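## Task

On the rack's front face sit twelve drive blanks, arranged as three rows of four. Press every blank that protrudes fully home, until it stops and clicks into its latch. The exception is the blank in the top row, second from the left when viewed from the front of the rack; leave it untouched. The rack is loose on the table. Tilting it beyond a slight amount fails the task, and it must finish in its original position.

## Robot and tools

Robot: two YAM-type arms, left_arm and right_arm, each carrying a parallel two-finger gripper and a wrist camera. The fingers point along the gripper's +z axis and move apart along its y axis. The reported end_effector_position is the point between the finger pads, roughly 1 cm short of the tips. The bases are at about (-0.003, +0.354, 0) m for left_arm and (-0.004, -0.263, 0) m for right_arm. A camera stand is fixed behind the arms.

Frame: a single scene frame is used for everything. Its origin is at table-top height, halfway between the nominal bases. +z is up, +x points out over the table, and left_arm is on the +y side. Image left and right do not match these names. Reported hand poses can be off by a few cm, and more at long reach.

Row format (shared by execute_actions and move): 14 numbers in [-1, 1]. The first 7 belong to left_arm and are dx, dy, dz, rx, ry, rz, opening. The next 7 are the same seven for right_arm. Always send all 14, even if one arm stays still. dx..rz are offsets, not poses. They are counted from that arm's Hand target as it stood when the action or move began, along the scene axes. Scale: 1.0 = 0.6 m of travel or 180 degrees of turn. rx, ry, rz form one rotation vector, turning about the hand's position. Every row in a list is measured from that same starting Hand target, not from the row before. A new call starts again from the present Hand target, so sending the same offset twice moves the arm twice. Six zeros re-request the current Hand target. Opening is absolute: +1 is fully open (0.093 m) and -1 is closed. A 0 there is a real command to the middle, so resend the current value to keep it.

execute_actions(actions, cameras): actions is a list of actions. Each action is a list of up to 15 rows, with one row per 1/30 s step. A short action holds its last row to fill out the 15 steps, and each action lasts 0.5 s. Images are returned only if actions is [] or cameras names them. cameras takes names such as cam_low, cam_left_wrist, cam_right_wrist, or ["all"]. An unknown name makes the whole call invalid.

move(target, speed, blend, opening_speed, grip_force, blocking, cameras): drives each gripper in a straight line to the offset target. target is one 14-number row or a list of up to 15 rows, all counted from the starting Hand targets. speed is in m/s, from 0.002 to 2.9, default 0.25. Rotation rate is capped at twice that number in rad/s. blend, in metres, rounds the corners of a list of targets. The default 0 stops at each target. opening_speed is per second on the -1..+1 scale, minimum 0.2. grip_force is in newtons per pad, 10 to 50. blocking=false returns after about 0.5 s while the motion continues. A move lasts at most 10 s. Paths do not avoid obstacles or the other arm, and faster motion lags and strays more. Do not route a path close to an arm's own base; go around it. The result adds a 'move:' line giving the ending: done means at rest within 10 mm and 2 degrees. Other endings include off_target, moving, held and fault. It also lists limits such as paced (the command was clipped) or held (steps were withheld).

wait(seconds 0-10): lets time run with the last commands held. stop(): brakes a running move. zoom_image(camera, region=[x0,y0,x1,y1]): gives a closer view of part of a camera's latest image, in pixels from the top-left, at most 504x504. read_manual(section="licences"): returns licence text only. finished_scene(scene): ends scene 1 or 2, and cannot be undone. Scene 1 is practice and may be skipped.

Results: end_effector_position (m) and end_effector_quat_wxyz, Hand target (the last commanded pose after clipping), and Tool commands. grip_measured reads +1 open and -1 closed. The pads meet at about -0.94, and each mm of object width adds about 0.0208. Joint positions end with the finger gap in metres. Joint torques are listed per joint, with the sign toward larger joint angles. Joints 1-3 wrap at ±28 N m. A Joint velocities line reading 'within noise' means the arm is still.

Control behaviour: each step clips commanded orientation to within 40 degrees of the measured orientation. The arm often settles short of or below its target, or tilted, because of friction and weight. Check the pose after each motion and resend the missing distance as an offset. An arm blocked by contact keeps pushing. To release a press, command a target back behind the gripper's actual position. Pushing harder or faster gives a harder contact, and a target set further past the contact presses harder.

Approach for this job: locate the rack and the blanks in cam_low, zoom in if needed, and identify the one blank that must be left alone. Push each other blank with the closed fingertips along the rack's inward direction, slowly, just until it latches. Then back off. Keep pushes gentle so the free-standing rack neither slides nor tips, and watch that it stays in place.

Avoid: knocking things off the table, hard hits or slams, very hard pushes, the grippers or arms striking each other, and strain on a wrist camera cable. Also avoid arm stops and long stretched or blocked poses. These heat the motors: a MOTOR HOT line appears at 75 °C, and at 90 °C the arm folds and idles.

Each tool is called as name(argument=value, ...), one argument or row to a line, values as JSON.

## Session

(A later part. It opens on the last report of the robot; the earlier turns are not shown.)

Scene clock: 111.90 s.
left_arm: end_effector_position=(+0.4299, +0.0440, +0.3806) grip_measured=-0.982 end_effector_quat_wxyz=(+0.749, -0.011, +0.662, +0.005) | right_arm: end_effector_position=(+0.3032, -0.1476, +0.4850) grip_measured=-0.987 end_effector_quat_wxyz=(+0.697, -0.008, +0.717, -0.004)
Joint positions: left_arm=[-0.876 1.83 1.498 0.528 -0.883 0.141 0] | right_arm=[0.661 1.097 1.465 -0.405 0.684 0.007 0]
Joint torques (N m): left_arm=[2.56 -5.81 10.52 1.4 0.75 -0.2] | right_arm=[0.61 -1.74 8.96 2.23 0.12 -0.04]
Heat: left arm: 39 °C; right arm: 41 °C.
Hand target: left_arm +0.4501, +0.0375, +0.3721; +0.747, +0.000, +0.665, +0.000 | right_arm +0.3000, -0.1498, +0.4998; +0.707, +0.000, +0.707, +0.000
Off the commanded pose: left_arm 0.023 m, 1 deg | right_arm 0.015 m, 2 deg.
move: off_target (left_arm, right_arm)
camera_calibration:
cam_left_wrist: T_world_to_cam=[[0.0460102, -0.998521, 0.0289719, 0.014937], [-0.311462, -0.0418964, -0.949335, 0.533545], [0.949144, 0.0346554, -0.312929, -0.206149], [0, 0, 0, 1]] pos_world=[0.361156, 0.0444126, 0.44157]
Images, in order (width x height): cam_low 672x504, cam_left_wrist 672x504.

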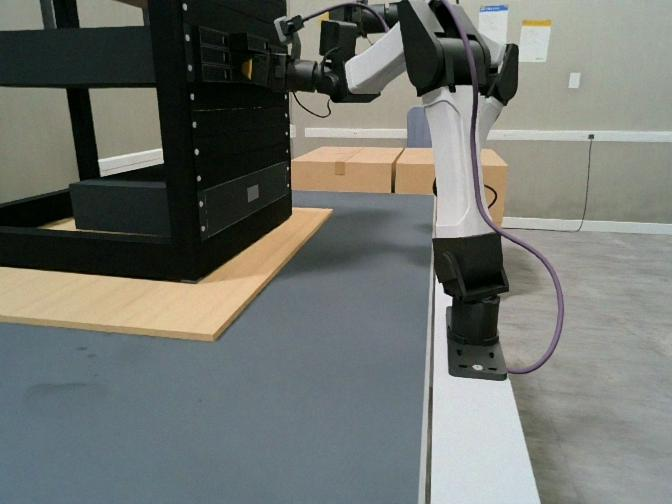

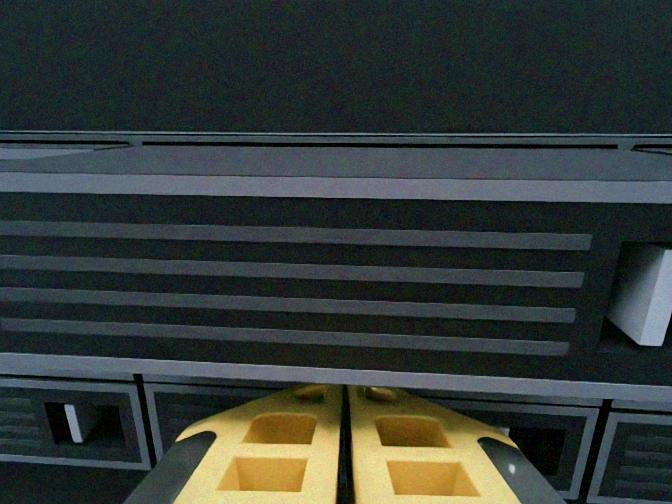

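wait(
  seconds=0.2,
  cameras=["cam_right_wrist","cam_low"],
)

zoom_image(
  camera="cam_low",
  region=[220, 0, 310, 100],
)

Scene clock: 116.27 s.
left_arm: end_effector_position=(+0.4299, +0.0440, +0.3806) grip_measured=-0.982 end_effector_quat_wxyz=(+0.749, -0.011, +0.662, +0.005) | right_arm: end_effector_position=(+0.3032, -0.1476, +0.4849) grip_measured=-0.987 end_effector_quat_wxyz=(+0.697, -0.008, +0.717, -0.004)
Joint positions: left_arm=[-0.876 1.83 1.498 0.527 -0.883 0.141 0] | right_arm=[0.661 1.097 1.465 -0.406 0.684 0.007 0]
Joint torques (N m): left_arm=[2.58 -5.79 10.48 1.42 0.74 -0.2] | right_arm=[0.61 -1.73 8.96 2.23 0.13 -0.04]
Heat: left arm: 40 °C; right arm: 41 °C.
Hand target: left_arm +0.4501, +0.0375, +0.3720; +0.747, +0.000, +0.665, +0.000 | right_arm +0.3000, -0.1498, +0.4997; +0.707, +0.000, +0.707, +0.000
Tool commands: left_gripper/opening=-1.0 right_gripper/opening=-1.0
Off the commanded pose: left_arm 0.023 m, 1 deg | right_arm 0.015 m, 2 deg.
wait: 0.20 s; at rest from the start
camera_calibration:
cam_right_wrist: T_world_to_cam=[[0.00371716, -0.998911, 0.0464997, -0.173418], [-0.438644, -0.0434165, -0.897611, 0.601699], [0.898653, -0.0170603, -0.438328, 0.0215265], [0, 0, 0, 1]] pos_world=[0.245232, -0.146738, 0.557591]
Images, in order (width x height): cam_low 672x504, cam_right_wrist 672x504.

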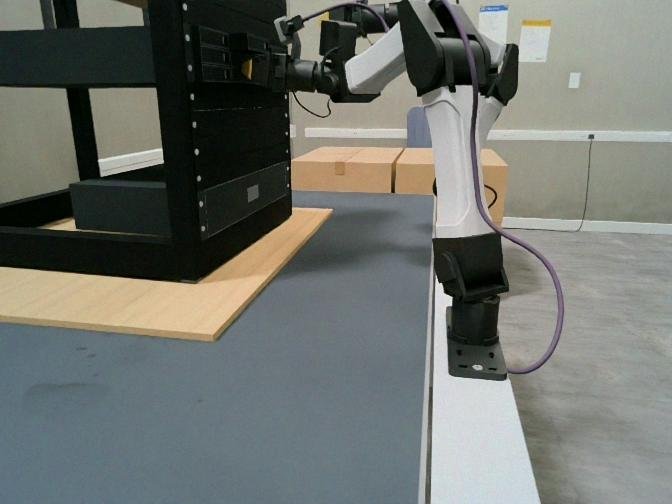

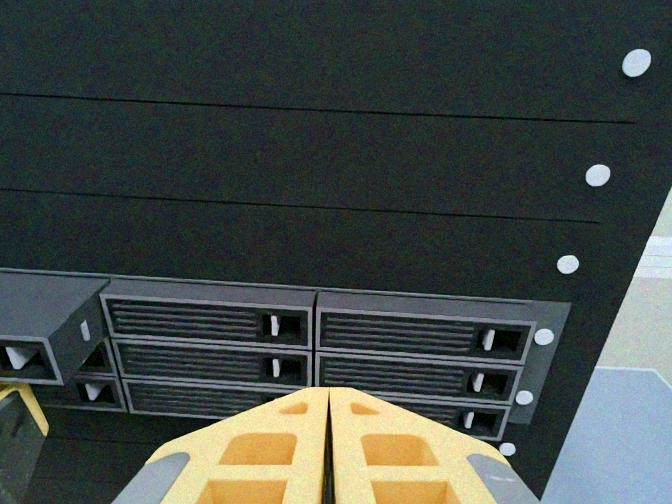

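Scaled by 5.040 from the camera's 672x504 image, which has a finer 960x720 frame.

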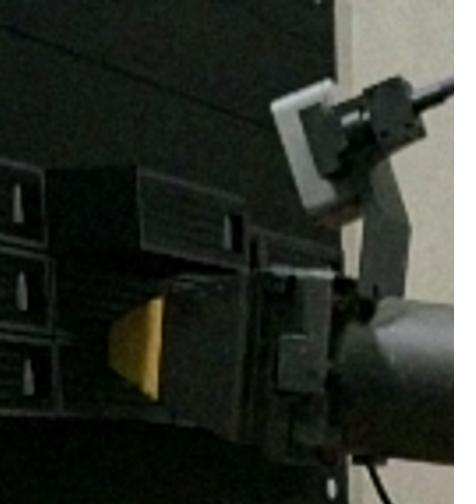

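move(
  target=[0.03,0,0,0,0,0,-1,0,0,0,0,0,0,-1],
  speed=0.04,
  cameras=["cam_right_wrist","cam_left_wrist"],
)

Scene clock: 120.13 s.
left_arm: end_effector_position=(+0.4313, +0.0439, +0.3804) grip_measured=-0.982 end_effector_quat_wxyz=(+0.746, -0.021, +0.666, +0.014) | right_arm: end_effector_position=(+0.3032, -0.1476, +0.4849) grip_measured=-0.987 end_effector_quat_wxyz=(+0.697, -0.008, +0.717, -0.004)
Joint positions: left_arm=[-0.881 1.846 1.527 0.505 -0.916 0.135 0] | right_arm=[0.661 1.097 1.465 -0.406 0.684 0.007 0]
Joint torques (N m): left_arm=[5.44 -4.51 11.36 1.48 1.46 -0.22] | right_arm=[0.62 -1.74 8.96 2.23 0.13 -0.04]
Heat: left arm: 41 °C; right arm: 41 °C.
Hand target: left_arm +0.4682, +0.0374, +0.3720; +0.747, +0.000, +0.665, +0.000 | right_arm +0.3000, -0.1498, +0.4997; +0.707, +0.000, +0.707, +0.000
Off the commanded pose: left_arm 0.038 m, 3 deg | right_arm 0.015 m, 2 deg.
move: off_target (left_arm, right_arm)
camera_calibration:
cam_left_wrist: T_world_to_cam=[[0.0724276, -0.99687, 0.0317072, 0.00230473], [-0.319957, -0.0533335, -0.94593, 0.536619], [0.94466, 0.0583664, -0.322818, -0.202838], [0, 0, 0, 1]] pos_world=[0.363141, 0.0427562, 0.442051]
cam_right_wrist: T_world_to_cam=[[0.00371716, -0.998911, 0.0464997, -0.173418], [-0.438644, -0.0434165, -0.897611, 0.601699], [0.898653, -0.0170603, -0.438328, 0.0215265], [0, 0, 0, 1]] pos_world=[0.245232, -0.146738, 0.557591]
Images, in order (width x height): cam_left_wrist 672x504, cam_right_wrist 672x504.

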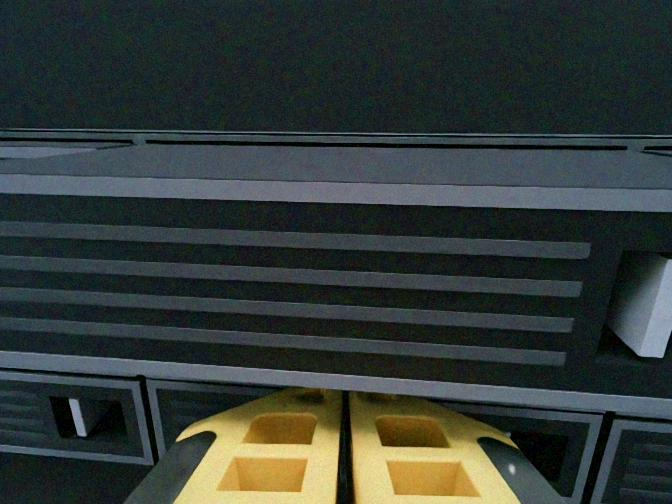

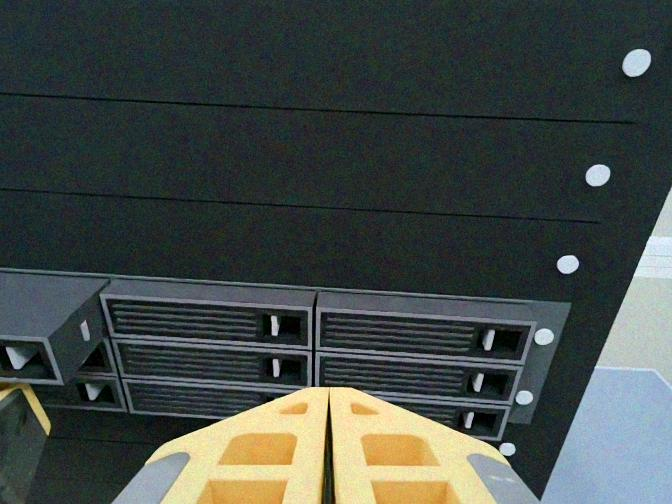

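move(
  target=[-0.22,0.01,0.0,0,0,0,-1,0,0,0,0,0,0,-1],
  speed=0.1,
  cameras=["all"],
)

zoom_image(
  camera="cam_low",
  region=[210, 15, 300, 95],
)

Scene clock: 123.83 s.
left_arm: end_effector_position=(+0.3414, +0.0343, +0.3624) grip_measured=-0.982 end_effector_quat_wxyz=(+0.742, +0.012, +0.670, +0.005) | right_arm: end_effector_position=(+0.3032, -0.1476, +0.4849) grip_measured=-0.987 end_effector_quat_wxyz=(+0.697, -0.008, +0.717, -0.004)
Joint positions: left_arm=[-1.071 1.66 1.236 0.628 -1.044 0.202 0] | right_arm=[0.661 1.097 1.465 -0.406 0.684 0.007 0]
Joint torques (N m): left_arm=[-0.21 -11.06 5.89 1.56 0 -0.04] | right_arm=[0.61 -1.73 8.99 2.24 0.13 -0.03]
Heat: left arm: 41 °C; right arm: 41 °C.
Hand target: left_arm +0.3361, +0.0434, +0.3720; +0.747, +0.000, +0.665, +0.000 | right_arm +0.3000, -0.1498, +0.4997; +0.707, +0.000, +0.707, +0.000
Off the commanded pose: left_arm 0.014 m, 2 deg | right_arm 0.015 m, 2 deg.
move: off_target (left_arm, right_arm)
camera_calibration:
cam_left_wrist: T_world_to_cam=[[0.0155548, -0.999855, -0.00693532, 0.0332877], [-0.332921, 0.00136135, -0.942954, 0.491743], [0.942826, 0.0169764, -0.332852, -0.117446], [0, 0, 0, 1]] pos_world=[0.273925, 0.0346072, 0.42483]
cam_right_wrist: T_world_to_cam=[[0.00371716, -0.998911, 0.0464997, -0.173418], [-0.438644, -0.0434165, -0.897611, 0.601699], [0.898653, -0.0170603, -0.438328, 0.0215265], [0, 0, 0, 1]] pos_world=[0.245232, -0.146738, 0.557591]

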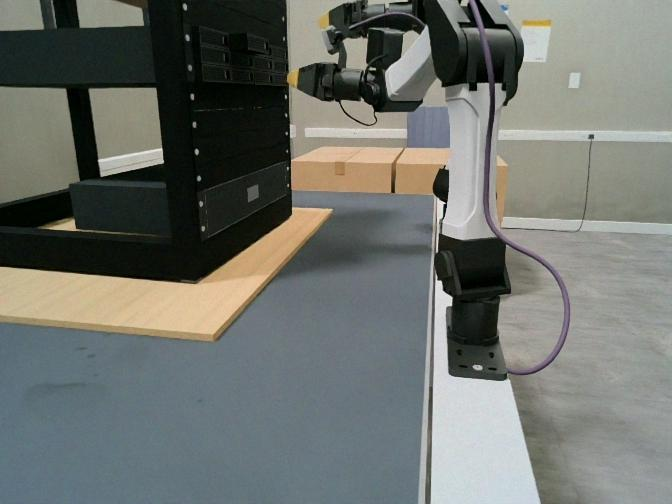

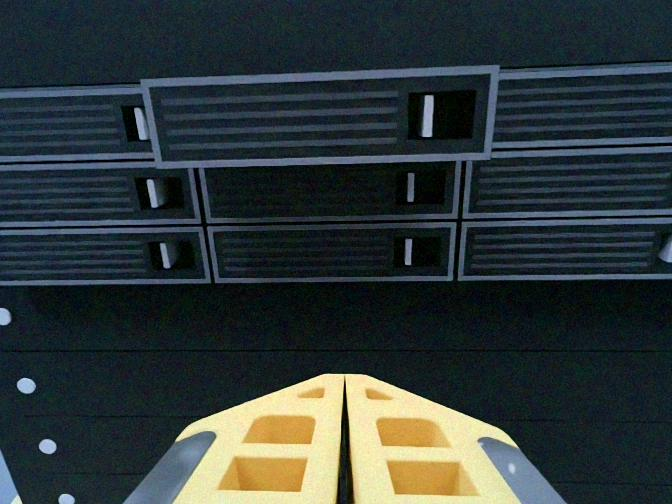

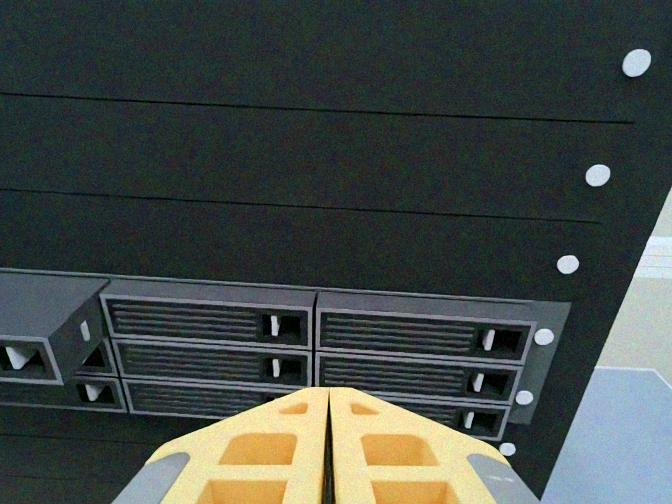

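Scaled by 5.600 from the camera's 672x504 image, which has a finer 960x720 frame.

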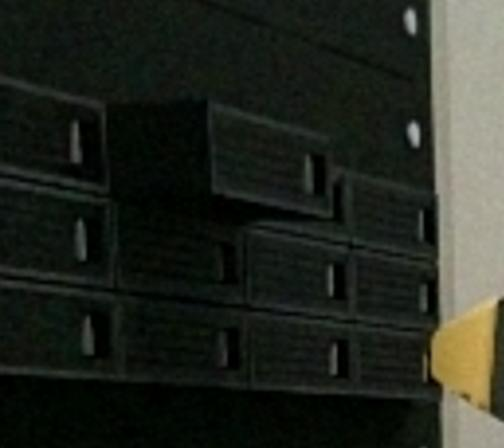

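finished_scene(
  scene=1,
)

The scene is finished: the task was done.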